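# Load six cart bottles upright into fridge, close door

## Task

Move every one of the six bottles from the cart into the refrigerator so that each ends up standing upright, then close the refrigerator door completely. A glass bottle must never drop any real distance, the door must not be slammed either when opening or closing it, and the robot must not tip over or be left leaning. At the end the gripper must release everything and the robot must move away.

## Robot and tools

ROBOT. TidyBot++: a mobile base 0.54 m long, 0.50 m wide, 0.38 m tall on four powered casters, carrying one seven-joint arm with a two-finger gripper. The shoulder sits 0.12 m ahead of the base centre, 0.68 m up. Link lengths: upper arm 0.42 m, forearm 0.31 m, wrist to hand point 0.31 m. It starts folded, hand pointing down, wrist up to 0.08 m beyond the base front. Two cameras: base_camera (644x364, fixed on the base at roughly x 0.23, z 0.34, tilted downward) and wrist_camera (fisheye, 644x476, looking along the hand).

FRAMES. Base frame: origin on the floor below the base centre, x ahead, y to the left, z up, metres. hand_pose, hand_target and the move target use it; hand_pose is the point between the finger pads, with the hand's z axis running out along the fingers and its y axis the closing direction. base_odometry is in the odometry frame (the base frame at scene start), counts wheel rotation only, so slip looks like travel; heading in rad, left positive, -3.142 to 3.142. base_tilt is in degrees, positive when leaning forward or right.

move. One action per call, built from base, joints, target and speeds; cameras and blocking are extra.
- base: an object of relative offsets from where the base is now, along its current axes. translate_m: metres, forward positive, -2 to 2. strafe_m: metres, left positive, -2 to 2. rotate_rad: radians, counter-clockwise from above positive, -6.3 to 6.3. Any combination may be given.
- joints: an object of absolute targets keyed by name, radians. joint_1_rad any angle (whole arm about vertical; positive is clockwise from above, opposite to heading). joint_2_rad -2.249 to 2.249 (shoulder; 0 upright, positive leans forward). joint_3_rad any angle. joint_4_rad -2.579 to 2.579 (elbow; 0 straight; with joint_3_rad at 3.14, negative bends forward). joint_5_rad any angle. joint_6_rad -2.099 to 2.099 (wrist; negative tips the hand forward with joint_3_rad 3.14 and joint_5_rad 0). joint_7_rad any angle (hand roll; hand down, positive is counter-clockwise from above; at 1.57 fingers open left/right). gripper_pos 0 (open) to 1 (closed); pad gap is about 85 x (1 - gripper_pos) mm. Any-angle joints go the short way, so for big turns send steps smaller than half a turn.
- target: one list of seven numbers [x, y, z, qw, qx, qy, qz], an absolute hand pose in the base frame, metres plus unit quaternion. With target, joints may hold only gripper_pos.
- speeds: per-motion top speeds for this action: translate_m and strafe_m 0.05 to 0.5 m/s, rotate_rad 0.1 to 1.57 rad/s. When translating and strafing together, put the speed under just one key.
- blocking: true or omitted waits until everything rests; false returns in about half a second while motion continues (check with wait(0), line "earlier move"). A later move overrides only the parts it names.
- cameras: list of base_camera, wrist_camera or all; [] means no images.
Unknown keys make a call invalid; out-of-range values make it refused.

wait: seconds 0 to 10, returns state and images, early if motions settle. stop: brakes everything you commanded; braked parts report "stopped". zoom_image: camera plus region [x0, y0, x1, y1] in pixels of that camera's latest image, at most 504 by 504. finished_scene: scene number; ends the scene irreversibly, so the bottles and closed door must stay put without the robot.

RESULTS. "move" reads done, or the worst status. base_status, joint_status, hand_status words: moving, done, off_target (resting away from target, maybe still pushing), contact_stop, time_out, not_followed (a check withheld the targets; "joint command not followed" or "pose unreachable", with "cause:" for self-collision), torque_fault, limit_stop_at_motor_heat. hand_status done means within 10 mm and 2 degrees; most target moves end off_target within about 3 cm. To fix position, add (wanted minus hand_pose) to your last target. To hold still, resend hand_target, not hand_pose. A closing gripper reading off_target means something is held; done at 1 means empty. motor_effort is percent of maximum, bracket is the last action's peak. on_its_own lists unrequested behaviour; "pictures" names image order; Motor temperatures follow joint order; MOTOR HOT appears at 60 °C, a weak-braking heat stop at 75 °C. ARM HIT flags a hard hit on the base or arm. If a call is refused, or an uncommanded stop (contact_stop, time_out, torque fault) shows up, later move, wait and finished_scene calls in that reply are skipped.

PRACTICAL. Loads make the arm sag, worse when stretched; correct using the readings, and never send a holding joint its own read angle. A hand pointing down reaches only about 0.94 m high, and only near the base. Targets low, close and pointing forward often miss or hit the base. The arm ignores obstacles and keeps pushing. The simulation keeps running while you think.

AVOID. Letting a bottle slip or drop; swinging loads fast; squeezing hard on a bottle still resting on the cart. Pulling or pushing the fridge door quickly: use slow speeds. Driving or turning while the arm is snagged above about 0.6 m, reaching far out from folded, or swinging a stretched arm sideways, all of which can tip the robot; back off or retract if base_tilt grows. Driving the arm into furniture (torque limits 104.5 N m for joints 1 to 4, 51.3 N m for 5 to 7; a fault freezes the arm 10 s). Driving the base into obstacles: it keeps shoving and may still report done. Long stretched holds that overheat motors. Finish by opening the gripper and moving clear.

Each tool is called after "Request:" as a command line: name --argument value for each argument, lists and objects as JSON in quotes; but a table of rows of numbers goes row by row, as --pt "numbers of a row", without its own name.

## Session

Request:
move

Scene clock: 0.00 s.
Motor temperatures (°C): [37 32 35 35 38 42 40]
base_odometry: x=+0.000 y=+0.000 heading=+0.000
base_tilt: forward=-0.1 right=+0.1
base_status: not commanded
joint_positions: joint_1_rad=-0.024 joint_2_rad=-0.380 joint_3_rad=+3.146 joint_4_rad=-2.543 joint_5_rad=+0.020 joint_6_rad=-0.898 joint_7_rad=+1.588 gripper_pos=+0.000
joint_status: not commanded
motor_effort: joint_1_rad=-1 joint_2_rad=+0 joint_3_rad=+1 joint_4_rad=+14 joint_5_rad=+0 joint_6_rad=+0 joint_7_rad=+0
hand_pose: x=+0.2487 y=-0.0007 z=+0.5867 quat_wxyz=(+0.007, +0.999, +0.025, +0.040) (m; base frame)
hand_target: x=+0.2499 y=-0.0007 z=+0.5874 quat_wxyz=(+0.007, +0.999, +0.025, +0.041) (m; base frame)
hand_status: not commanded
pictures: base_camera, wrist_camera
camera_calibration:
wrist_camera: T_world_to_cam=[[0.0636766, -0.997522, 0.0299112, -0.0439912], [-0.99132, -0.0666784, -0.113311, 0.372195], [0.115025, -0.0224363, -0.993109, 0.684892], [0, 0, 0, 1]] pos_world=[0.292985, -0.00369848, 0.723663]

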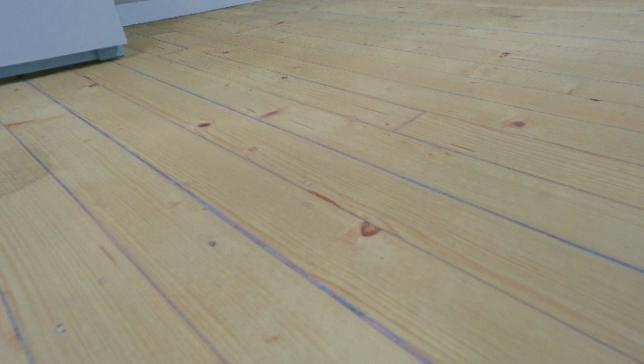

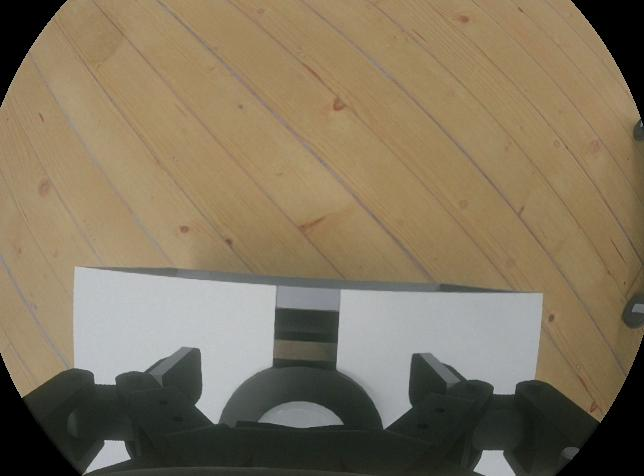

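Request:
move --joints '{"joint_1_rad":0.0,"joint_2_rad":-0.16,"joint_3_rad":3.12,"joint_4_rad":-1.29,"joint_5_rad":0.02,"joint_6_rad":-0.78,"joint_7_rad":1.57}'

Request:
move --base '{"rotate_rad":0.4}' --cameras '["wrist_camera"]'

Request:
move --base '{"rotate_rad":-1.4}' --cameras '["wrist_camera"]'

Scene clock: 9.90 s.
Motor temperatures (°C): [37 32 35 35 38 42 40]
move: done
base_odometry: x=+0.000 y=+0.000 heading=+0.000
base_tilt: forward=-0.2 right=+0.1
base_status: not commanded
joint_positions: joint_1_rad=-0.017 joint_2_rad=-0.182 joint_3_rad=+3.145 joint_4_rad=-1.316 joint_5_rad=+0.020 joint_6_rad=-0.852 joint_7_rad=+1.588 gripper_pos=+0.000
joint_status: all done
motor_effort: joint_1_rad=+0(1) joint_2_rad=-14(14) joint_3_rad=+1(2) joint_4_rad=+20(20) joint_5_rad=+0(2) joint_6_rad=+7(8) joint_7_rad=+0(2)
hand_pose: x=+0.6125 y=+0.0034 z=+1.1030 quat_wxyz=(+0.011, +0.838, +0.014, +0.546) (m; base frame)
hand_target: x=+0.6295 y=+0.0094 z=+1.1277 quat_wxyz=(+0.005, +0.816, +0.011, +0.578) (m; base frame)
hand_status: not commanded
pictures: base_camera, wrist_camera
camera_calibration:
wrist_camera: T_world_to_cam=[[0.00765777, -0.998544, 0.0533968, -0.0701266], [-0.371277, -0.0524205, -0.927041, 1.30939], [0.928491, -0.0127259, -0.371138, -0.0284597], [0, 0, 0, 1]] pos_world=[0.513108, -0.00174786, 1.20704]

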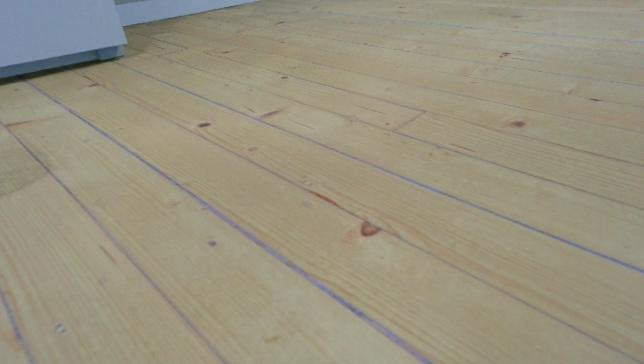

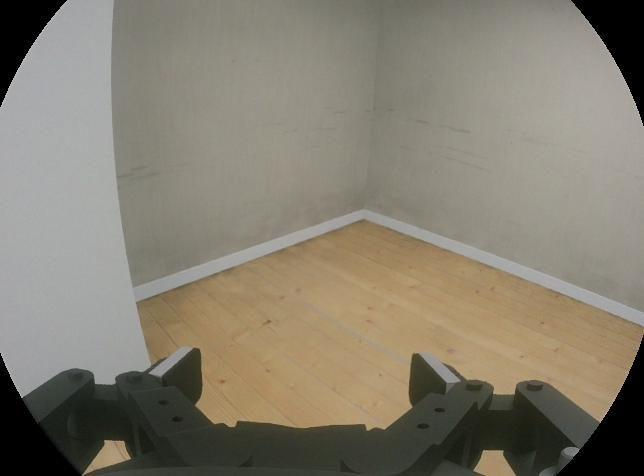

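Scene clock: 11.20 s.
Motor temperatures (°C): [37 32 35 35 38 42 40]
move: done
base_odometry: x=+0.000 y=+0.000 heading=+0.400
base_tilt: forward=-0.2 right=+0.1
base_status: done
joint_positions: joint_1_rad=-0.009 joint_2_rad=-0.178 joint_3_rad=+3.130 joint_4_rad=-1.316 joint_5_rad=+0.020 joint_6_rad=-0.851 joint_7_rad=+1.588 gripper_pos=+0.000
joint_status: not commanded
motor_effort: joint_1_rad=+0(2) joint_2_rad=-14(15) joint_3_rad=+1(3) joint_4_rad=+20(21) joint_5_rad=+1(2) joint_6_rad=+7(8) joint_7_rad=+1(1)
hand_pose: x=+0.6142 y=+0.0078 z=+1.1012 quat_wxyz=(+0.010, +0.838, +0.018, +0.545) (m; base frame)
hand_target: x=+0.6295 y=+0.0094 z=+1.1277 quat_wxyz=(+0.005, +0.816, +0.011, +0.578) (m; base frame)
hand_status: not commanded
pictures: wrist_camera
camera_calibration:
wrist_camera: T_world_to_cam=[[0.0144227, -0.998324, 0.0560535, -0.0727355], [-0.373928, -0.057377, -0.925681, 1.30869], [0.927346, -0.00760915, -0.374129, -0.0267071], [0, 0, 0, 1]] pos_world=[0.515173, 0.00227211, 1.20552]

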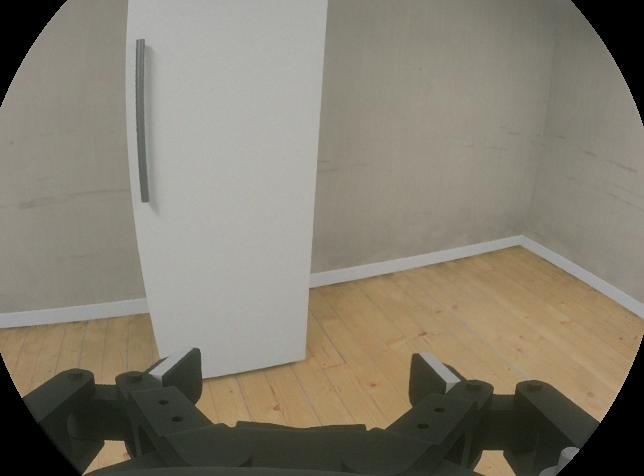

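Scene clock: 13.53 s.
Motor temperatures (°C): [37 32 35 35 38 42 40]
move: done
base_odometry: x=+0.000 y=+0.000 heading=-1.000
base_tilt: forward=-0.2 right=+0.1
base_status: done
joint_positions: joint_1_rad=-0.001 joint_2_rad=-0.171 joint_3_rad=+3.122 joint_4_rad=-1.316 joint_5_rad=+0.020 joint_6_rad=-0.850 joint_7_rad=+1.588 gripper_pos=+0.000
joint_status: not commanded
motor_effort: joint_1_rad=+0(2) joint_2_rad=-15(17) joint_3_rad=+1(3) joint_4_rad=+20(21) joint_5_rad=+0(2) joint_6_rad=+8(8) joint_7_rad=+1(1)
hand_pose: x=+0.6172 y=+0.0078 z=+1.0981 quat_wxyz=(+0.011, +0.840, +0.018, +0.542) (m; base frame)
hand_target: x=+0.6295 y=+0.0094 z=+1.1277 quat_wxyz=(+0.005, +0.816, +0.011, +0.578) (m; base frame)
hand_status: not commanded
pictures: wrist_camera
camera_calibration:
wrist_camera: T_world_to_cam=[[0.0138348, -0.998263, 0.0572687, -0.0734831], [-0.379118, -0.0582347, -0.923514, 1.3078], [0.925245, -0.00893498, -0.379265, -0.0237365], [0, 0, 0, 1]] pos_world=[0.518789, 0.00259181, 1.20298]

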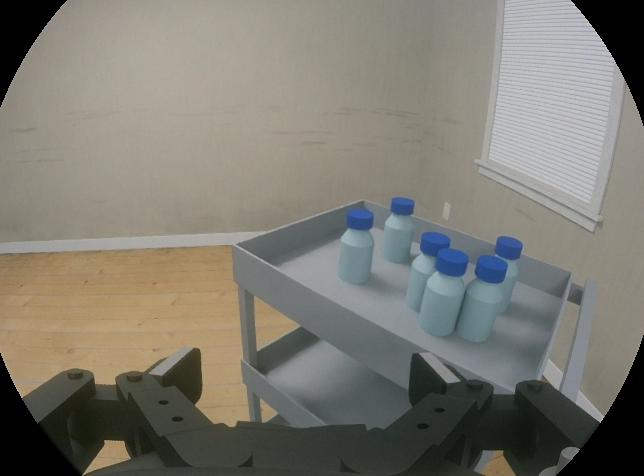

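Request:
move --base '{"rotate_rad":1.824}' --joints '{"joint_6_rad":-0.7,"joint_7_rad":1.565}' --cameras '[]'

Request:
move --base '{"translate_m":0.72,"strafe_m":-0.158}' --speeds '{"translate_m":0.35}'

Scene clock: 48.97 s.
Motor temperatures (°C): [37 32 35 35 38 42 40]
move: done
base_odometry: x=+0.000 y=+0.000 heading=+0.824
base_tilt: forward=-0.1 right=+0.1
base_status: done
joint_positions: joint_1_rad=-0.001 joint_2_rad=-0.164 joint_3_rad=+3.121 joint_4_rad=-1.311 joint_5_rad=+0.020 joint_6_rad=-0.757 joint_7_rad=+1.588 gripper_pos=+0.000
joint_status: all done
motor_effort: joint_1_rad=-1(3) joint_2_rad=-15(18) joint_3_rad=+1(3) joint_4_rad=+21(22) joint_5_rad=+0(1) joint_6_rad=+8(10) joint_7_rad=+1(1)
hand_pose: x=+0.6305 y=+0.0096 z=+1.1249 quat_wxyz=(+0.010, +0.814, +0.019, +0.580) (m; base frame)
hand_target: x=+0.6368 y=+0.0100 z=+1.1515 quat_wxyz=(+0.003, +0.792, +0.009, +0.610) (m; base frame)
hand_status: not commanded
pictures: none
No camera images: "cameras" was empty.

Scene clock: 52.03 s.
Motor temperatures (°C): [37 32 35 36 38 42 40]
move: done
base_odometry: x=+0.605 y=+0.421 heading=+0.825
base_tilt: forward=-0.2 right=+0.0
base_status: done
joint_positions: joint_1_rad=-0.001 joint_2_rad=-0.160 joint_3_rad=+3.121 joint_4_rad=-1.311 joint_5_rad=+0.020 joint_6_rad=-0.757 joint_7_rad=+1.588 gripper_pos=+0.000
joint_status: not commanded
motor_effort: joint_1_rad=-1(1) joint_2_rad=-15(19) joint_3_rad=+1(2) joint_4_rad=+20(21) joint_5_rad=+0(1) joint_6_rad=+7(9) joint_7_rad=+1(1)
hand_pose: x=+0.6326 y=+0.0096 z=+1.1225 quat_wxyz=(+0.010, +0.815, +0.019, +0.579) (m; base frame)
hand_target: x=+0.6368 y=+0.0100 z=+1.1515 quat_wxyz=(+0.003, +0.792, +0.009, +0.610) (m; base frame)
hand_status: not commanded
pictures: base_camera, wrist_camera
camera_calibration:
wrist_camera: T_world_to_cam=[[0.012654, -0.99827, 0.0574211, -0.0727655], [-0.29696, -0.0585866, -0.953091, 1.31748], [0.954806, -0.00499138, -0.297188, -0.139586], [0, 0, 0, 1]] pos_world=[0.525436, 0.00385011, 1.21837]

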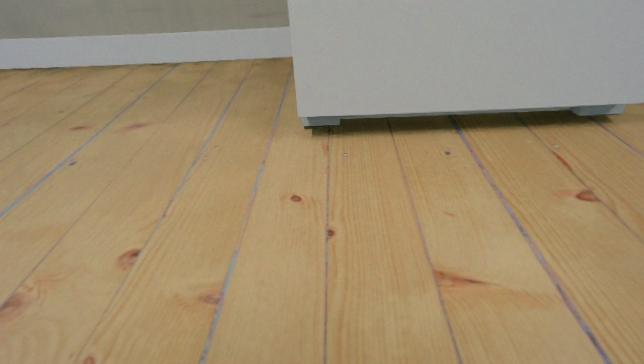

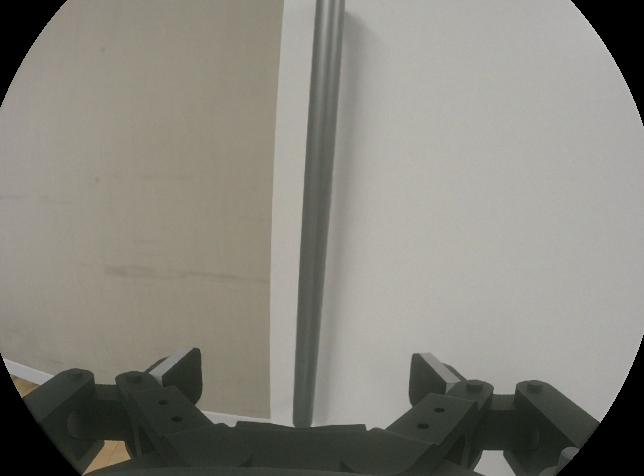

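Request:
move --base '{"translate_m":0.17,"strafe_m":0.004}' --speeds '{"translate_m":0.1}' --cameras '["wrist_camera"]'

Scene clock: 59.83 s.
Motor temperatures (°C): [37 33 35 36 38 42 40]
move: done
base_odometry: x=+0.718 y=+0.549 heading=+0.824
base_tilt: forward=-0.2 right=+0.1
base_status: done
joint_positions: joint_1_rad=-0.001 joint_2_rad=-0.160 joint_3_rad=+3.121 joint_4_rad=-1.311 joint_5_rad=+0.020 joint_6_rad=-0.757 joint_7_rad=+1.588 gripper_pos=+0.000
joint_status: not commanded
motor_effort: joint_1_rad=+0(1) joint_2_rad=-16(19) joint_3_rad=+1(2) joint_4_rad=+20(21) joint_5_rad=+0(1) joint_6_rad=+7(9) joint_7_rad=+0(2)
hand_pose: x=+0.6326 y=+0.0096 z=+1.1225 quat_wxyz=(+0.010, +0.815, +0.019, +0.579) (m; base frame)
hand_target: x=+0.6368 y=+0.0100 z=+1.1515 quat_wxyz=(+0.003, +0.792, +0.009, +0.610) (m; base frame)
hand_status: not commanded
pictures: wrist_camera
camera_calibration:
wrist_camera: T_world_to_cam=[[0.0126523, -0.99827, 0.0574214, -0.0727656], [-0.296932, -0.0585866, -0.9531, 1.31748], [0.954815, -0.00499137, -0.29716, -0.139606], [0, 0, 0, 1]] pos_world=[0.52542, 0.00385009, 1.21838]

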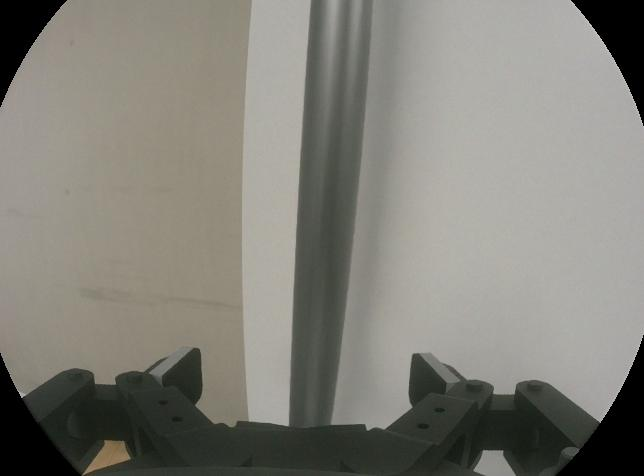

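Request:
move --base '{"translate_m":0.035}' --speeds '{"translate_m":0.06}' --cameras '["wrist_camera"]'

Request:
move --joints '{"gripper_pos":0.78}' --cameras '["wrist_camera"]'

Scene clock: 65.80 s.
Motor temperatures (°C): [37 33 35 36 38 42 40]
move: done
base_odometry: x=+0.742 y=+0.575 heading=+0.824
base_tilt: forward=-0.2 right=+0.1
base_status: done
joint_positions: joint_1_rad=-0.001 joint_2_rad=-0.160 joint_3_rad=+3.121 joint_4_rad=-1.311 joint_5_rad=+0.020 joint_6_rad=-0.757 joint_7_rad=+1.588 gripper_pos=+0.000
joint_status: not commanded
motor_effort: joint_1_rad=+0(1) joint_2_rad=-15(19) joint_3_rad=+1(2) joint_4_rad=+20(21) joint_5_rad=+0(1) joint_6_rad=+8(9) joint_7_rad=+1(1)
hand_pose: x=+0.6325 y=+0.0096 z=+1.1227 quat_wxyz=(+0.010, +0.815, +0.019, +0.579) (m; base frame)
hand_target: x=+0.6368 y=+0.0100 z=+1.1515 quat_wxyz=(+0.003, +0.792, +0.009, +0.610) (m; base frame)
hand_status: not commanded
pictures: wrist_camera
camera_calibration:
wrist_camera: T_world_to_cam=[[0.0126337, -0.99827, 0.0574252, -0.0727659], [-0.296624, -0.0585863, -0.953196, 1.31751], [0.954911, -0.00499126, -0.296851, -0.139828], [0, 0, 0, 1]] pos_world=[0.525247, 0.0038499, 1.21851]

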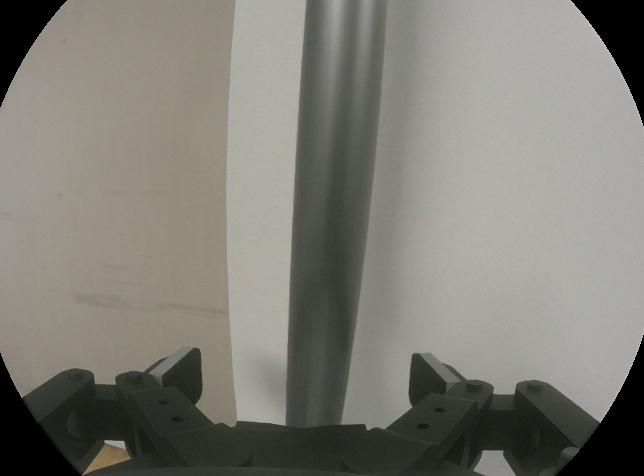

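Scene clock: 66.90 s.
Motor temperatures (°C): [37 33 35 36 38 42 40]
move: done
base_odometry: x=+0.742 y=+0.575 heading=+0.824
base_tilt: forward=-0.1 right=+0.1
base_status: not commanded
joint_positions: joint_1_rad=+0.005 joint_2_rad=-0.161 joint_3_rad=+3.125 joint_4_rad=-1.311 joint_5_rad=+0.018 joint_6_rad=-0.757 joint_7_rad=+1.588 gripper_pos=+0.758
joint_status: all done
motor_effort: joint_1_rad=+1(6) joint_2_rad=-13(16) joint_3_rad=+2(5) joint_4_rad=+22(24) joint_5_rad=+3(5) joint_6_rad=+11(12) joint_7_rad=+3(3)
hand_pose: x=+0.6322 y=+0.0045 z=+1.1231 quat_wxyz=(+0.012, +0.815, +0.014, +0.579) (m; base frame)
hand_target: x=+0.6368 y=+0.0100 z=+1.1515 quat_wxyz=(+0.003, +0.792, +0.009, +0.610) (m; base frame)
hand_status: not commanded
pictures: wrist_camera
camera_calibration:
wrist_camera: T_world_to_cam=[[0.00317521, -0.998453, 0.0555117, -0.0697679], [-0.296362, -0.0539577, -0.95355, 1.31776], [0.95507, -0.0134239, -0.296075, -0.140383], [0, 0, 0, 1]] pos_world=[0.524831, -0.000441506, 1.21885]

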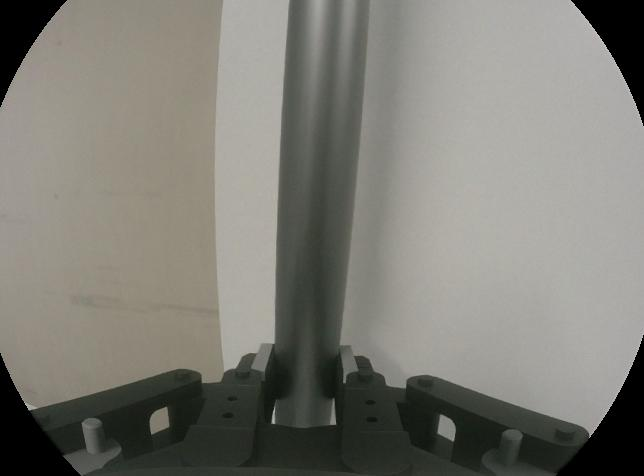

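Request:
move --base '{"translate_m":-0.077,"strafe_m":-0.111,"rotate_rad":0.15}' --speeds '{"translate_m":0.1,"rotate_rad":0.13}' --cameras '["wrist_camera"]'

Scene clock: 74.77 s.
Motor temperatures (°C): [37 33 35 36 38 42 40]
move: done
base_odometry: x=+0.771 y=+0.443 heading=+0.975
base_tilt: forward=-0.1 right=+0.1
base_status: done
joint_positions: joint_1_rad=+0.000 joint_2_rad=-0.107 joint_3_rad=+3.126 joint_4_rad=-1.301 joint_5_rad=+0.016 joint_6_rad=-0.676 joint_7_rad=+1.588 gripper_pos=+0.758
joint_status: not commanded
motor_effort: joint_1_rad=-1(7) joint_2_rad=-27(37) joint_3_rad=+0(7) joint_4_rad=+23(25) joint_5_rad=+2(4) joint_6_rad=+8(11) joint_7_rad=+3(4)
hand_pose: x=+0.6637 y=+0.0077 z=+1.1240 quat_wxyz=(+0.009, +0.805, +0.016, +0.594) (m; base frame)
hand_target: x=+0.6368 y=+0.0100 z=+1.1515 quat_wxyz=(+0.003, +0.792, +0.009, +0.610) (m; base frame)
hand_status: not commanded
pictures: wrist_camera
camera_calibration:
wrist_camera: T_world_to_cam=[[0.00802973, -0.998567, 0.0529056, -0.0669882], [-0.261451, -0.0531634, -0.963752, 1.3164], [0.965183, -0.00609355, -0.261503, -0.215749], [0, 0, 0, 1]] pos_world=[0.55295, 0.00177759, 1.21581]

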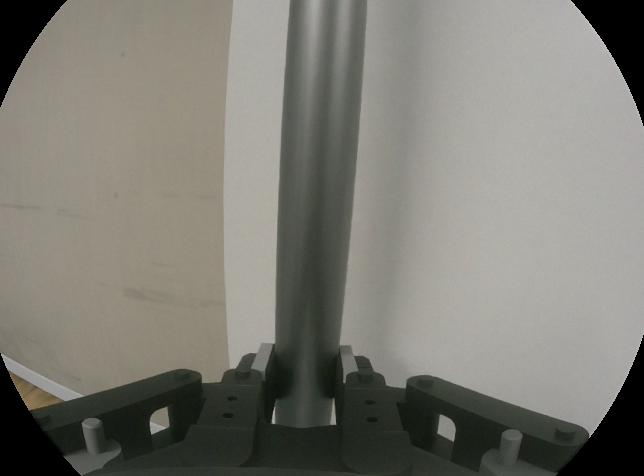

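Request:
move --base '{"translate_m":-0.1,"strafe_m":-0.151,"rotate_rad":0.2}' --speeds '{"translate_m":0.1,"rotate_rad":0.13}' --cameras '["wrist_camera"]'

Scene clock: 84.07 s.
Motor temperatures (°C): [37 33 35 36 38 42 40]
move: done
base_odometry: x=+0.840 y=+0.275 heading=+1.176
base_tilt: forward=-0.1 right=+0.1
base_status: done
joint_positions: joint_1_rad=+0.000 joint_2_rad=-0.108 joint_3_rad=+3.126 joint_4_rad=-1.302 joint_5_rad=+0.015 joint_6_rad=-0.676 joint_7_rad=+1.588 gripper_pos=+0.758
joint_status: not commanded
motor_effort: joint_1_rad=-1(8) joint_2_rad=-27(32) joint_3_rad=+1(7) joint_4_rad=+24(25) joint_5_rad=+2(4) joint_6_rad=+9(9) joint_7_rad=+2(4)
hand_pose: x=+0.6633 y=+0.0076 z=+1.1239 quat_wxyz=(+0.009, +0.805, +0.016, +0.594) (m; base frame)
hand_target: x=+0.6368 y=+0.0100 z=+1.1515 quat_wxyz=(+0.003, +0.792, +0.009, +0.610) (m; base frame)
hand_status: not commanded
pictures: wrist_camera
camera_calibration:
wrist_camera: T_world_to_cam=[[0.00790186, -0.998628, 0.051763, -0.0657247], [-0.26144, -0.0520272, -0.963816, 1.31628], [0.965187, -0.00591698, -0.261493, -0.215413], [0, 0, 0, 1]] pos_world=[0.552561, 0.00157313, 1.21572]

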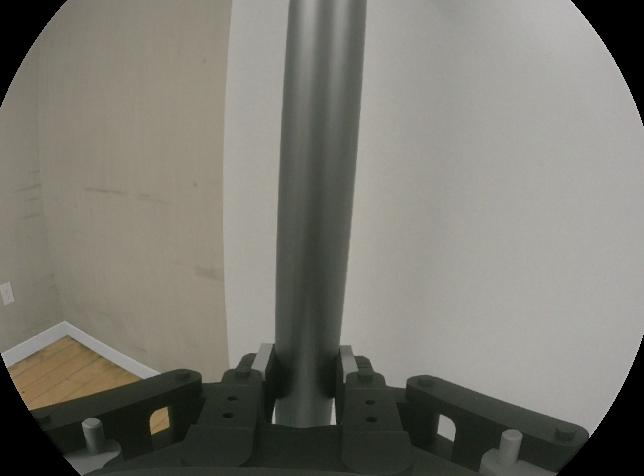

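Request:
move --base '{"translate_m":-0.141,"strafe_m":-0.241,"rotate_rad":0.31}' --speeds '{"translate_m":0.12,"rotate_rad":0.14}' --cameras '[]'

Request:
move --base '{"translate_m":-0.141,"strafe_m":-0.241,"rotate_rad":0.31}' --speeds '{"translate_m":0.12,"rotate_rad":0.14}' --cameras '["wrist_camera","base_camera"]'

Scene clock: 105.30 s.
Motor temperatures (°C): [37 33 35 36 38 42 40]
move: done
base_odometry: x=+1.008 y=+0.052 heading=+1.486
base_tilt: forward=-0.2 right=+0.0
base_status: done
joint_positions: joint_1_rad=+0.002 joint_2_rad=-0.110 joint_3_rad=+3.126 joint_4_rad=-1.305 joint_5_rad=+0.014 joint_6_rad=-0.676 joint_7_rad=+1.588 gripper_pos=+0.758
joint_status: not commanded
motor_effort: joint_1_rad=+0(7) joint_2_rad=-27(32) joint_3_rad=+1(6) joint_4_rad=+25(26) joint_5_rad=+1(4) joint_6_rad=+9(10) joint_7_rad=+2(4)
hand_pose: x=+0.6625 y=+0.0067 z=+1.1231 quat_wxyz=(+0.009, +0.805, +0.015, +0.593) (m; base frame)
hand_target: x=+0.6368 y=+0.0100 z=+1.1515 quat_wxyz=(+0.003, +0.792, +0.009, +0.610) (m; base frame)
hand_status: not commanded
pictures: none
No camera images: "cameras" was empty.

Scene clock: 108.17 s.
Motor temperatures (°C): [37 33 35 36 38 42 40]
move: done
base_odometry: x=+1.237 y=-0.109 heading=+1.797
base_tilt: forward=-0.1 right=+0.0
base_status: done
joint_positions: joint_1_rad=+0.003 joint_2_rad=-0.112 joint_3_rad=+3.127 joint_4_rad=-1.310 joint_5_rad=+0.014 joint_6_rad=-0.676 joint_7_rad=+1.588 gripper_pos=+0.758
joint_status: not commanded
motor_effort: joint_1_rad=-1(7) joint_2_rad=-26(32) joint_3_rad=+0(6) joint_4_rad=+26(26) joint_5_rad=+0(3) joint_6_rad=+11(12) joint_7_rad=+2(3)
hand_pose: x=+0.6616 y=+0.0056 z=+1.1217 quat_wxyz=(+0.009, +0.805, +0.014, +0.592) (m; base frame)
hand_target: x=+0.6368 y=+0.0100 z=+1.1515 quat_wxyz=(+0.003, +0.792, +0.009, +0.610) (m; base frame)
hand_status: not commanded
pictures: base_camera, wrist_camera
camera_calibration:
wrist_camera: T_world_to_cam=[[0.00446563, -0.998705, 0.0506788, -0.0641072], [-0.264617, -0.0500529, -0.963054, 1.31483], [0.964343, -0.00910982, -0.264498, -0.210468], [0, 0, 0, 1]] pos_world=[0.551177, -0.000130216, 1.21384]

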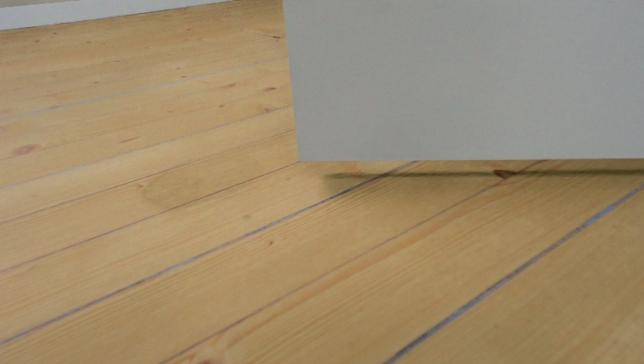

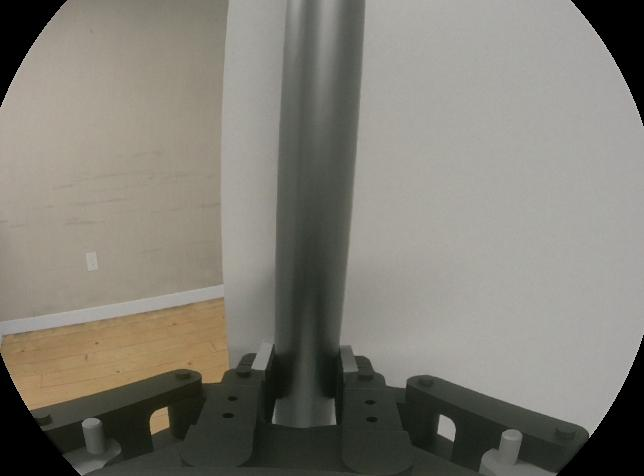

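Request:
move --base '{"translate_m":-0.141,"strafe_m":-0.241,"rotate_rad":0.31}' --speeds '{"translate_m":0.12,"rotate_rad":0.14}' --cameras '[]'

Request:
move --base '{"translate_m":-0.141,"strafe_m":-0.241,"rotate_rad":0.31}' --speeds '{"translate_m":0.12,"rotate_rad":0.14}' --cameras '["base_camera"]'

Request:
move --base '{"translate_m":-0.141,"strafe_m":-0.241,"rotate_rad":0.31}' --speeds '{"translate_m":0.12,"rotate_rad":0.14}' --cameras '["base_camera","wrist_camera"]'

Scene clock: 116.70 s.
Motor temperatures (°C): [37 33 35 36 38 42 40]
move: done
base_odometry: x=+1.503 y=-0.192 heading=+2.107
base_tilt: forward=-0.1 right=+0.0
base_status: done
joint_positions: joint_1_rad=+0.004 joint_2_rad=-0.117 joint_3_rad=+3.129 joint_4_rad=-1.318 joint_5_rad=+0.014 joint_6_rad=-0.676 joint_7_rad=+1.588 gripper_pos=+0.758
joint_status: not commanded
motor_effort: joint_1_rad=-1(8) joint_2_rad=-25(30) joint_3_rad=+0(6) joint_4_rad=+26(28) joint_5_rad=+2(3) joint_6_rad=+11(14) joint_7_rad=+1(2)
hand_pose: x=+0.6597 y=+0.0042 z=+1.1197 quat_wxyz=(+0.010, +0.806, +0.013, +0.591) (m; base frame)
hand_target: x=+0.6368 y=+0.0100 z=+1.1515 quat_wxyz=(+0.003, +0.792, +0.009, +0.610) (m; base frame)
hand_status: not commanded
pictures: none
No camera images: "cameras" was empty.

Scene clock: 119.60 s.
Motor temperatures (°C): [37 33 35 36 38 42 40]
move: done
base_odometry: x=+1.783 y=-0.190 heading=+2.418
base_tilt: forward=-0.2 right=+0.1
base_status: done
joint_positions: joint_1_rad=+0.005 joint_2_rad=-0.124 joint_3_rad=+3.130 joint_4_rad=-1.327 joint_5_rad=+0.014 joint_6_rad=-0.678 joint_7_rad=+1.588 gripper_pos=+0.758
joint_status: not commanded
motor_effort: joint_1_rad=-2(8) joint_2_rad=-24(29) joint_3_rad=-1(7) joint_4_rad=+28(29) joint_5_rad=+0(4) joint_6_rad=+14(16) joint_7_rad=+1(3)
hand_pose: x=+0.6564 y=+0.0027 z=+1.1174 quat_wxyz=(+0.011, +0.808, +0.012, +0.589) (m; base frame)
hand_target: x=+0.6368 y=+0.0100 z=+1.1515 quat_wxyz=(+0.003, +0.792, +0.009, +0.610) (m; base frame)
hand_status: not commanded
pictures: base_camera

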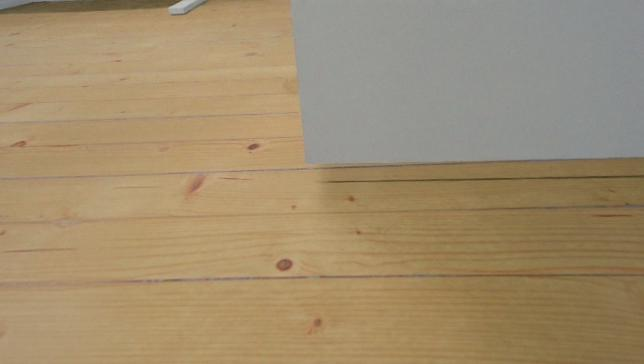

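Scene clock: 122.43 s.
Motor temperatures (°C): [37 33 35 36 38 42 40]
move: done
base_odometry: x=+2.048 y=-0.103 heading=+2.729
base_tilt: forward=-0.2 right=+0.1
base_status: done
joint_positions: joint_1_rad=+0.007 joint_2_rad=-0.128 joint_3_rad=+3.132 joint_4_rad=-1.333 joint_5_rad=+0.014 joint_6_rad=-0.680 joint_7_rad=+1.588 gripper_pos=+0.758
joint_status: not commanded
motor_effort: joint_1_rad=-1(8) joint_2_rad=-24(28) joint_3_rad=+0(7) joint_4_rad=+28(31) joint_5_rad=+0(4) joint_6_rad=+14(17) joint_7_rad=+1(2)
hand_pose: x=+0.6549 y=+0.0007 z=+1.1151 quat_wxyz=(+0.012, +0.809, +0.011, +0.587) (m; base frame)
hand_target: x=+0.6368 y=+0.0100 z=+1.1515 quat_wxyz=(+0.003, +0.792, +0.009, +0.610) (m; base frame)
hand_status: not commanded
pictures: base_camera, wrist_camera
camera_calibration:
wrist_camera: T_world_to_cam=[[-0.00354296, -0.998718, 0.0505016, -0.0631362], [-0.276714, -0.0475507, -0.959775, 1.31072], [0.960946, -0.0173749, -0.276191, -0.190511], [0, 0, 0, 1]] pos_world=[0.545542, -0.00403961, 1.20857]

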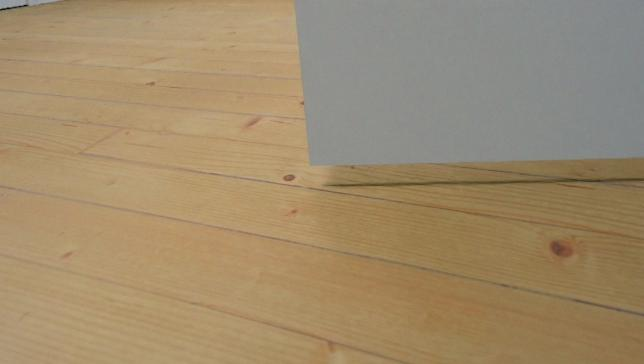

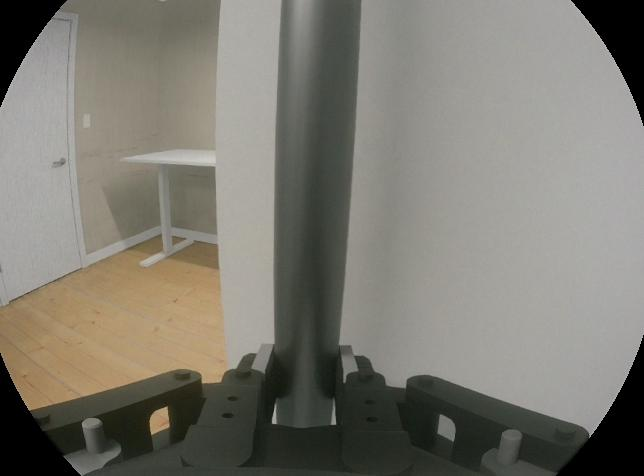

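Request:
move --base '{"translate_m":-0.078,"strafe_m":-0.111,"rotate_rad":0.15}' --speeds '{"translate_m":0.12,"rotate_rad":0.14}' --cameras '[]'

Request:
move --joints '{"gripper_pos":0.1}' --cameras '["wrist_camera"]'

Request:
move --base '{"translate_m":-0.3}' --speeds '{"translate_m":0.2}' --cameras '["wrist_camera"]'

Scene clock: 128.90 s.
Motor temperatures (°C): [37 33 35 36 38 42 40]
move: done
base_odometry: x=+2.164 y=-0.033 heading=+2.879
base_tilt: forward=-0.2 right=+0.1
base_status: done
joint_positions: joint_1_rad=+0.008 joint_2_rad=-0.123 joint_3_rad=+3.131 joint_4_rad=-1.330 joint_5_rad=+0.014 joint_6_rad=-0.681 joint_7_rad=+1.588 gripper_pos=+0.758
joint_status: not commanded
motor_effort: joint_1_rad=-1(8) joint_2_rad=-25(29) joint_3_rad=+0(7) joint_4_rad=+28(30) joint_5_rad=+0(4) joint_6_rad=+13(15) joint_7_rad=+1(1)
hand_pose: x=+0.6571 y=+0.0000 z=+1.1141 quat_wxyz=(+0.012, +0.810, +0.010, +0.586) (m; base frame)
hand_target: x=+0.6368 y=+0.0100 z=+1.1515 quat_wxyz=(+0.003, +0.792, +0.009, +0.610) (m; base frame)
hand_status: not commanded
pictures: none
No camera images: "cameras" was empty.

Scene clock: 129.83 s.
Motor temperatures (°C): [37 33 35 36 38 42 40]
move: done
base_odometry: x=+2.164 y=-0.033 heading=+2.879
base_tilt: forward=-0.2 right=+0.1
base_status: not commanded
joint_positions: joint_1_rad=+0.008 joint_2_rad=-0.162 joint_3_rad=+3.131 joint_4_rad=-1.306 joint_5_rad=+0.014 joint_6_rad=-0.681 joint_7_rad=+1.588 gripper_pos=+0.100
joint_status: all done
motor_effort: joint_1_rad=-1(2) joint_2_rad=-15(28) joint_3_rad=+1(2) joint_4_rad=+21(28) joint_5_rad=+0(1) joint_6_rad=+7(13) joint_7_rad=+0(1)
hand_pose: x=+0.6384 y=+0.0002 z=+1.1493 quat_wxyz=(+0.012, +0.791, +0.010, +0.612) (m; base frame)
hand_target: x=+0.6368 y=+0.0100 z=+1.1515 quat_wxyz=(+0.003, +0.792, +0.009, +0.610) (m; base frame)
hand_status: not commanded
pictures: wrist_camera
camera_calibration:
wrist_camera: T_world_to_cam=[[-0.00799007, -0.998695, 0.0504498, -0.06259], [-0.217301, -0.0475117, -0.974948, 1.31847], [0.976072, -0.0187527, -0.216638, -0.243314], [0, 0, 0, 1]] pos_world=[0.523497, -0.00442839, 1.23588]

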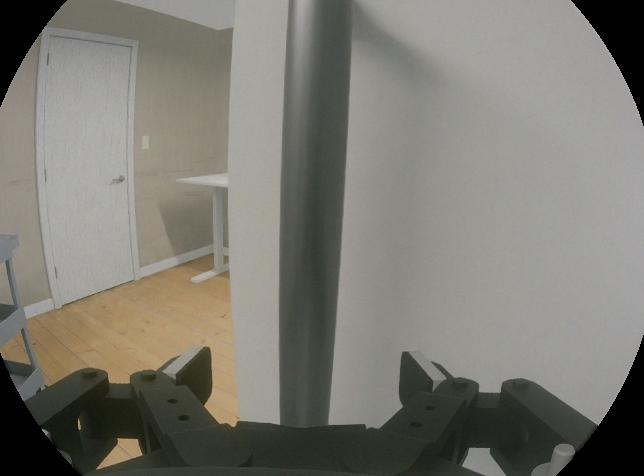

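Scene clock: 132.07 s.
Motor temperatures (°C): [37 33 35 36 38 42 40]
move: done
base_odometry: x=+2.454 y=-0.110 heading=+2.879
base_tilt: forward=-0.2 right=+0.1
base_status: done
joint_positions: joint_1_rad=+0.008 joint_2_rad=-0.163 joint_3_rad=+3.131 joint_4_rad=-1.306 joint_5_rad=+0.014 joint_6_rad=-0.681 joint_7_rad=+1.588 gripper_pos=+0.100
joint_status: not commanded
motor_effort: joint_1_rad=+0(1) joint_2_rad=-15(19) joint_3_rad=+1(2) joint_4_rad=+21(22) joint_5_rad=+0(1) joint_6_rad=+8(9) joint_7_rad=+1(1)
hand_pose: x=+0.6378 y=+0.0002 z=+1.1500 quat_wxyz=(+0.012, +0.790, +0.010, +0.613) (m; base frame)
hand_target: x=+0.6368 y=+0.0100 z=+1.1515 quat_wxyz=(+0.003, +0.792, +0.009, +0.610) (m; base frame)
hand_status: not commanded
pictures: wrist_camera
camera_calibration:
wrist_camera: T_world_to_cam=[[-0.0080553, -0.998694, 0.0504504, -0.0625826], [-0.21604, -0.0475224, -0.975227, 1.31851], [0.976351, -0.0187551, -0.215375, -0.244208], [0, 0, 0, 1]] pos_world=[0.52278, -0.00442234, 1.23641]

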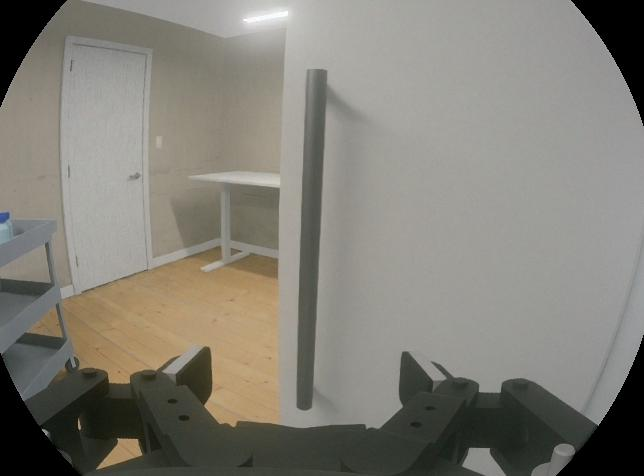

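Request:
move --base '{"translate_m":0.035,"strafe_m":0.465,"rotate_rad":1.83}' --cameras '[]'

Request:
move --base '{"strafe_m":-1.3}' --cameras '["wrist_camera"]'

Request:
move --base '{"translate_m":-0.42,"strafe_m":-0.42}' --joints '{"joint_1_rad":0.0,"joint_2_rad":0.17,"joint_3_rad":3.12,"joint_4_rad":-1.57,"joint_5_rad":0.02,"joint_6_rad":-0.14,"joint_7_rad":1.57,"gripper_pos":0.05}' --cameras '["wrist_camera"]'

Scene clock: 170.13 s.
Motor temperatures (°C): [37 33 35 36 38 42 40]
move: done
base_odometry: x=+2.300 y=-0.550 heading=-1.574
base_tilt: forward=-0.2 right=+0.1
base_status: done
joint_positions: joint_1_rad=+0.005 joint_2_rad=-0.157 joint_3_rad=+3.129 joint_4_rad=-1.306 joint_5_rad=+0.014 joint_6_rad=-0.681 joint_7_rad=+1.588 gripper_pos=+0.100
joint_status: not commanded
motor_effort: joint_1_rad=+0(3) joint_2_rad=-16(20) joint_3_rad=+1(3) joint_4_rad=+21(22) joint_5_rad=+1(2) joint_6_rad=+9(9) joint_7_rad=+1(1)
hand_pose: x=+0.6409 y=+0.0038 z=+1.1465 quat_wxyz=(+0.011, +0.792, +0.013, +0.610) (m; base frame)
hand_target: x=+0.6368 y=+0.0100 z=+1.1515 quat_wxyz=(+0.003, +0.792, +0.009, +0.610) (m; base frame)
hand_status: not commanded
pictures: none
No camera images: "cameras" was empty.

Scene clock: 174.10 s.
Motor temperatures (°C): [37 33 35 36 38 42 40]
move: done
base_odometry: x=+1.000 y=-0.546 heading=-1.573
base_tilt: forward=-0.2 right=+0.1
base_status: done
joint_positions: joint_1_rad=+0.005 joint_2_rad=-0.157 joint_3_rad=+3.128 joint_4_rad=-1.306 joint_5_rad=+0.014 joint_6_rad=-0.681 joint_7_rad=+1.588 gripper_pos=+0.100
joint_status: not commanded
motor_effort: joint_1_rad=+0(2) joint_2_rad=-16(16) joint_3_rad=+1(4) joint_4_rad=+21(21) joint_5_rad=+0(1) joint_6_rad=+8(9) joint_7_rad=+1(2)
hand_pose: x=+0.6409 y=+0.0041 z=+1.1465 quat_wxyz=(+0.010, +0.792, +0.013, +0.610) (m; base frame)
hand_target: x=+0.6368 y=+0.0100 z=+1.1515 quat_wxyz=(+0.003, +0.792, +0.009, +0.610) (m; base frame)
hand_status: not commanded
pictures: wrist_camera
camera_calibration:
wrist_camera: T_world_to_cam=[[-0.000597143, -0.998701, 0.0509554, -0.0638141], [-0.222198, -0.0495491, -0.973742, 1.31821], [0.975001, -0.0119037, -0.22188, -0.239577], [0, 0, 0, 1]] pos_world=[0.526455, -0.00126664, 1.23369]

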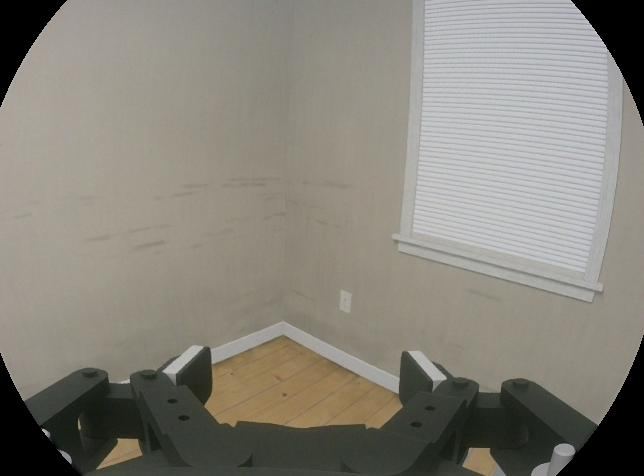

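Scene clock: 176.30 s.
Motor temperatures (°C): [37 33 35 36 38 42 40]
move: done
base_odometry: x=+0.581 y=-0.125 heading=-1.573
base_tilt: forward=-0.2 right=+0.1
base_status: done
joint_positions: joint_1_rad=+0.007 joint_2_rad=+0.163 joint_3_rad=+3.128 joint_4_rad=-1.576 joint_5_rad=+0.014 joint_6_rad=-0.212 joint_7_rad=+1.588 gripper_pos=+0.050
joint_status: all done
motor_effort: joint_1_rad=+0(4) joint_2_rad=-28(35) joint_3_rad=+1(4) joint_4_rad=+22(24) joint_5_rad=+0(2) joint_6_rad=+8(9) joint_7_rad=+1(2)
hand_pose: x=+0.7861 y=+0.0043 z=+0.9289 quat_wxyz=(+0.007, +0.828, +0.014, +0.561) (m; base frame)
hand_target: x=+0.7962 y=+0.0139 z=+0.9489 quat_wxyz=(-0.001, +0.807, +0.014, +0.590) (m; base frame)
hand_status: not commanded
pictures: wrist_camera
camera_calibration:
wrist_camera: T_world_to_cam=[[0.00986683, -0.998807, 0.0478171, -0.0577613], [-0.3382, -0.0483347, -0.939832, 1.19837], [0.941023, -0.00689857, -0.338273, -0.294677], [0, 0, 0, 1]] pos_world=[0.683154, -0.00180258, 1.02934]

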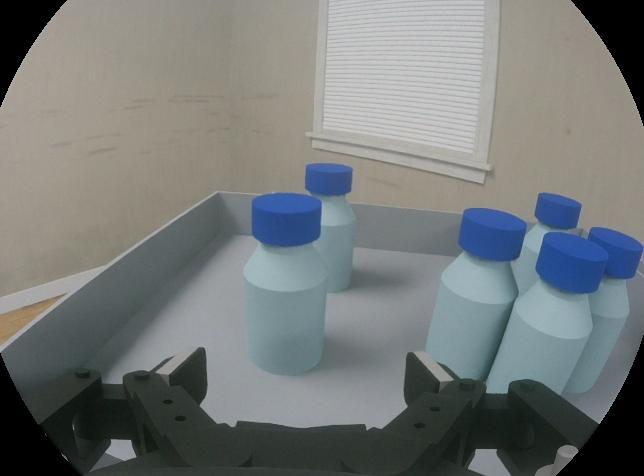

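Request:
move --joints '{"joint_1_rad":0,"joint_2_rad":0.17,"joint_3_rad":3.12,"joint_4_rad":-1.57,"joint_5_rad":0.02,"joint_6_rad":-0.08,"joint_7_rad":1.57,"gripper_pos":0.05}' --base '{"strafe_m":0.016}' --cameras '["wrist_camera"]'

Scene clock: 192.13 s.
Motor temperatures (°C): [37 33 35 36 38 42 40]
move: done
base_odometry: x=+0.597 y=-0.125 heading=-1.573
base_tilt: forward=-0.1 right=+0.1
base_status: done
joint_positions: joint_1_rad=-0.001 joint_2_rad=+0.163 joint_3_rad=+3.126 joint_4_rad=-1.576 joint_5_rad=+0.014 joint_6_rad=-0.140 joint_7_rad=+1.588 gripper_pos=+0.050
joint_status: all done
motor_effort: joint_1_rad=+0(4) joint_2_rad=-29(31) joint_3_rad=+1(3) joint_4_rad=+22(23) joint_5_rad=+0(1) joint_6_rad=+8(9) joint_7_rad=+1(1)
hand_pose: x=+0.7936 y=+0.0114 z=+0.9499 quat_wxyz=(+0.004, +0.807, +0.018, +0.590) (m; base frame)
hand_target: x=+0.8013 y=+0.0143 z=+0.9669 quat_wxyz=(-0.001, +0.789, +0.014, +0.614) (m; base frame)
hand_status: not commanded
pictures: wrist_camera
camera_calibration:
wrist_camera: T_world_to_cam=[[0.0173838, -0.998722, 0.0474645, -0.0574264], [-0.269509, -0.0503951, -0.961678, 1.18722], [0.962841, 0.00392548, -0.27004, -0.376773], [0, 0, 0, 1]] pos_world=[0.683736, 0.00395607, 1.04271]

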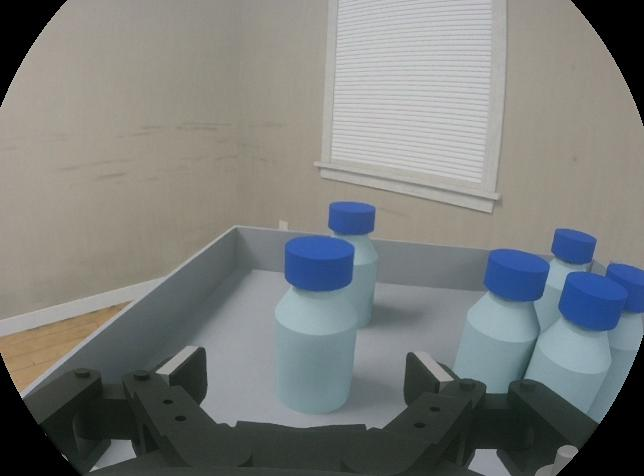

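Request:
move --base '{"translate_m":0.1,"strafe_m":-0.009}' --speeds '{"translate_m":0.15}' --cameras '["wrist_camera"]'

Scene clock: 198.37 s.
Motor temperatures (°C): [37 33 35 36 38 42 40]
move: done
base_odometry: x=+0.588 y=-0.225 heading=-1.573
base_tilt: forward=-0.1 right=+0.1
base_status: done
joint_positions: joint_1_rad=-0.001 joint_2_rad=+0.165 joint_3_rad=+3.126 joint_4_rad=-1.576 joint_5_rad=+0.014 joint_6_rad=-0.140 joint_7_rad=+1.588 gripper_pos=+0.050
joint_status: not commanded
motor_effort: joint_1_rad=-1(1) joint_2_rad=-28(31) joint_3_rad=+1(1) joint_4_rad=+21(22) joint_5_rad=+0(1) joint_6_rad=+8(9) joint_7_rad=+1(1)
hand_pose: x=+0.7941 y=+0.0114 z=+0.9487 quat_wxyz=(+0.004, +0.808, +0.018, +0.589) (m; base frame)
hand_target: x=+0.8013 y=+0.0143 z=+0.9669 quat_wxyz=(-0.001, +0.789, +0.014, +0.614) (m; base frame)
hand_status: not commanded
pictures: wrist_camera
camera_calibration:
wrist_camera: T_world_to_cam=[[0.0174688, -0.998722, 0.0474353, -0.0574167], [-0.271232, -0.0503971, -0.961194, 1.18709], [0.962355, 0.00392493, -0.271766, -0.375538], [0, 0, 0, 1]] pos_world=[0.684382, 0.00395681, 1.04169]

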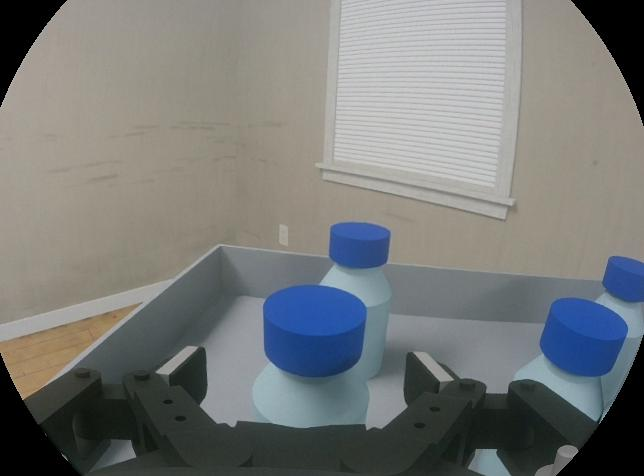

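Request:
move --base '{"translate_m":0.066,"strafe_m":-0.004}' --speeds '{"translate_m":0.12}' --cameras '["wrist_camera"]'

Request:
move --joints '{"gripper_pos":0.6}' --cameras '["wrist_camera"]'

Scene clock: 203.37 s.
Motor temperatures (°C): [37 33 35 36 38 42 40]
move: done
base_odometry: x=+0.583 y=-0.292 heading=-1.573
base_tilt: forward=-0.2 right=+0.1
base_status: done
joint_positions: joint_1_rad=-0.001 joint_2_rad=+0.166 joint_3_rad=+3.126 joint_4_rad=-1.576 joint_5_rad=+0.014 joint_6_rad=-0.140 joint_7_rad=+1.588 gripper_pos=+0.050
joint_status: not commanded
motor_effort: joint_1_rad=+0(1) joint_2_rad=-28(32) joint_3_rad=+1(2) joint_4_rad=+22(22) joint_5_rad=+0(1) joint_6_rad=+7(9) joint_7_rad=+1(1)
hand_pose: x=+0.7943 y=+0.0114 z=+0.9480 quat_wxyz=(+0.004, +0.808, +0.018, +0.589) (m; base frame)
hand_target: x=+0.8013 y=+0.0143 z=+0.9669 quat_wxyz=(-0.001, +0.789, +0.014, +0.614) (m; base frame)
hand_status: not commanded
pictures: wrist_camera
camera_calibration:
wrist_camera: T_world_to_cam=[[0.0175218, -0.998721, 0.0474171, -0.0574105], [-0.272305, -0.0503983, -0.96089, 1.18701], [0.962051, 0.00392458, -0.27284, -0.374769], [0, 0, 0, 1]] pos_world=[0.684784, 0.00395727, 1.04106]

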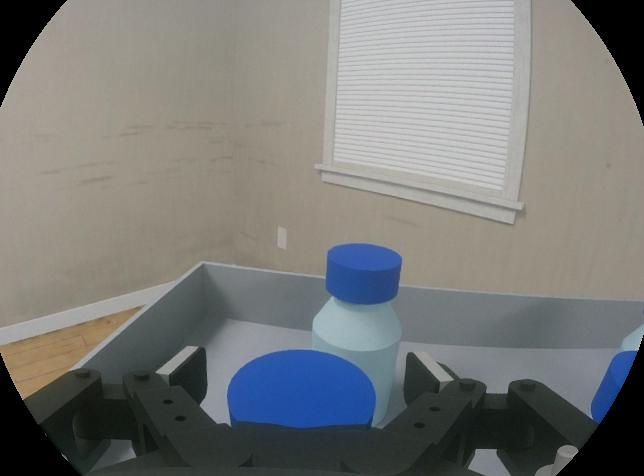

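Scene clock: 204.20 s.
Motor temperatures (°C): [37 33 35 36 38 42 40]
move: off_target
base_odometry: x=+0.583 y=-0.292 heading=-1.573
base_tilt: forward=-0.1 right=+0.1
base_status: not commanded
joint_positions: joint_1_rad=-0.001 joint_2_rad=+0.166 joint_3_rad=+3.126 joint_4_rad=-1.576 joint_5_rad=+0.014 joint_6_rad=-0.140 joint_7_rad=+1.588 gripper_pos=+0.431
joint_status: gripper_pos off_target (ended at +0.431, target +0.600)
motor_effort: joint_1_rad=+0(1) joint_2_rad=-27(29) joint_3_rad=+1(1) joint_4_rad=+21(22) joint_5_rad=+0(1) joint_6_rad=+8(9) joint_7_rad=+0(1)
hand_pose: x=+0.7944 y=+0.0114 z=+0.9483 quat_wxyz=(+0.004, +0.808, +0.018, +0.589) (m; base frame)
hand_target: x=+0.8013 y=+0.0143 z=+0.9669 quat_wxyz=(-0.001, +0.789, +0.014, +0.614) (m; base frame)
hand_status: not commanded
pictures: wrist_camera
camera_calibration:
wrist_camera: T_world_to_cam=[[0.0174929, -0.998722, 0.0474185, -0.0573993], [-0.271579, -0.0503888, -0.961096, 1.18691], [0.962257, 0.00393449, -0.272113, -0.375564], [0, 0, 0, 1]] pos_world=[0.684733, 0.00395853, 1.04126]

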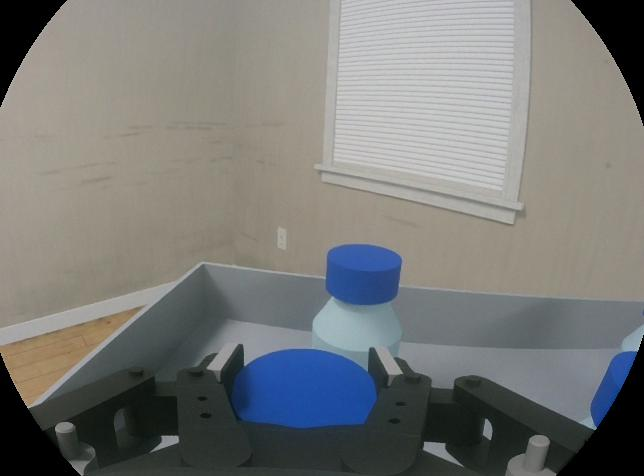

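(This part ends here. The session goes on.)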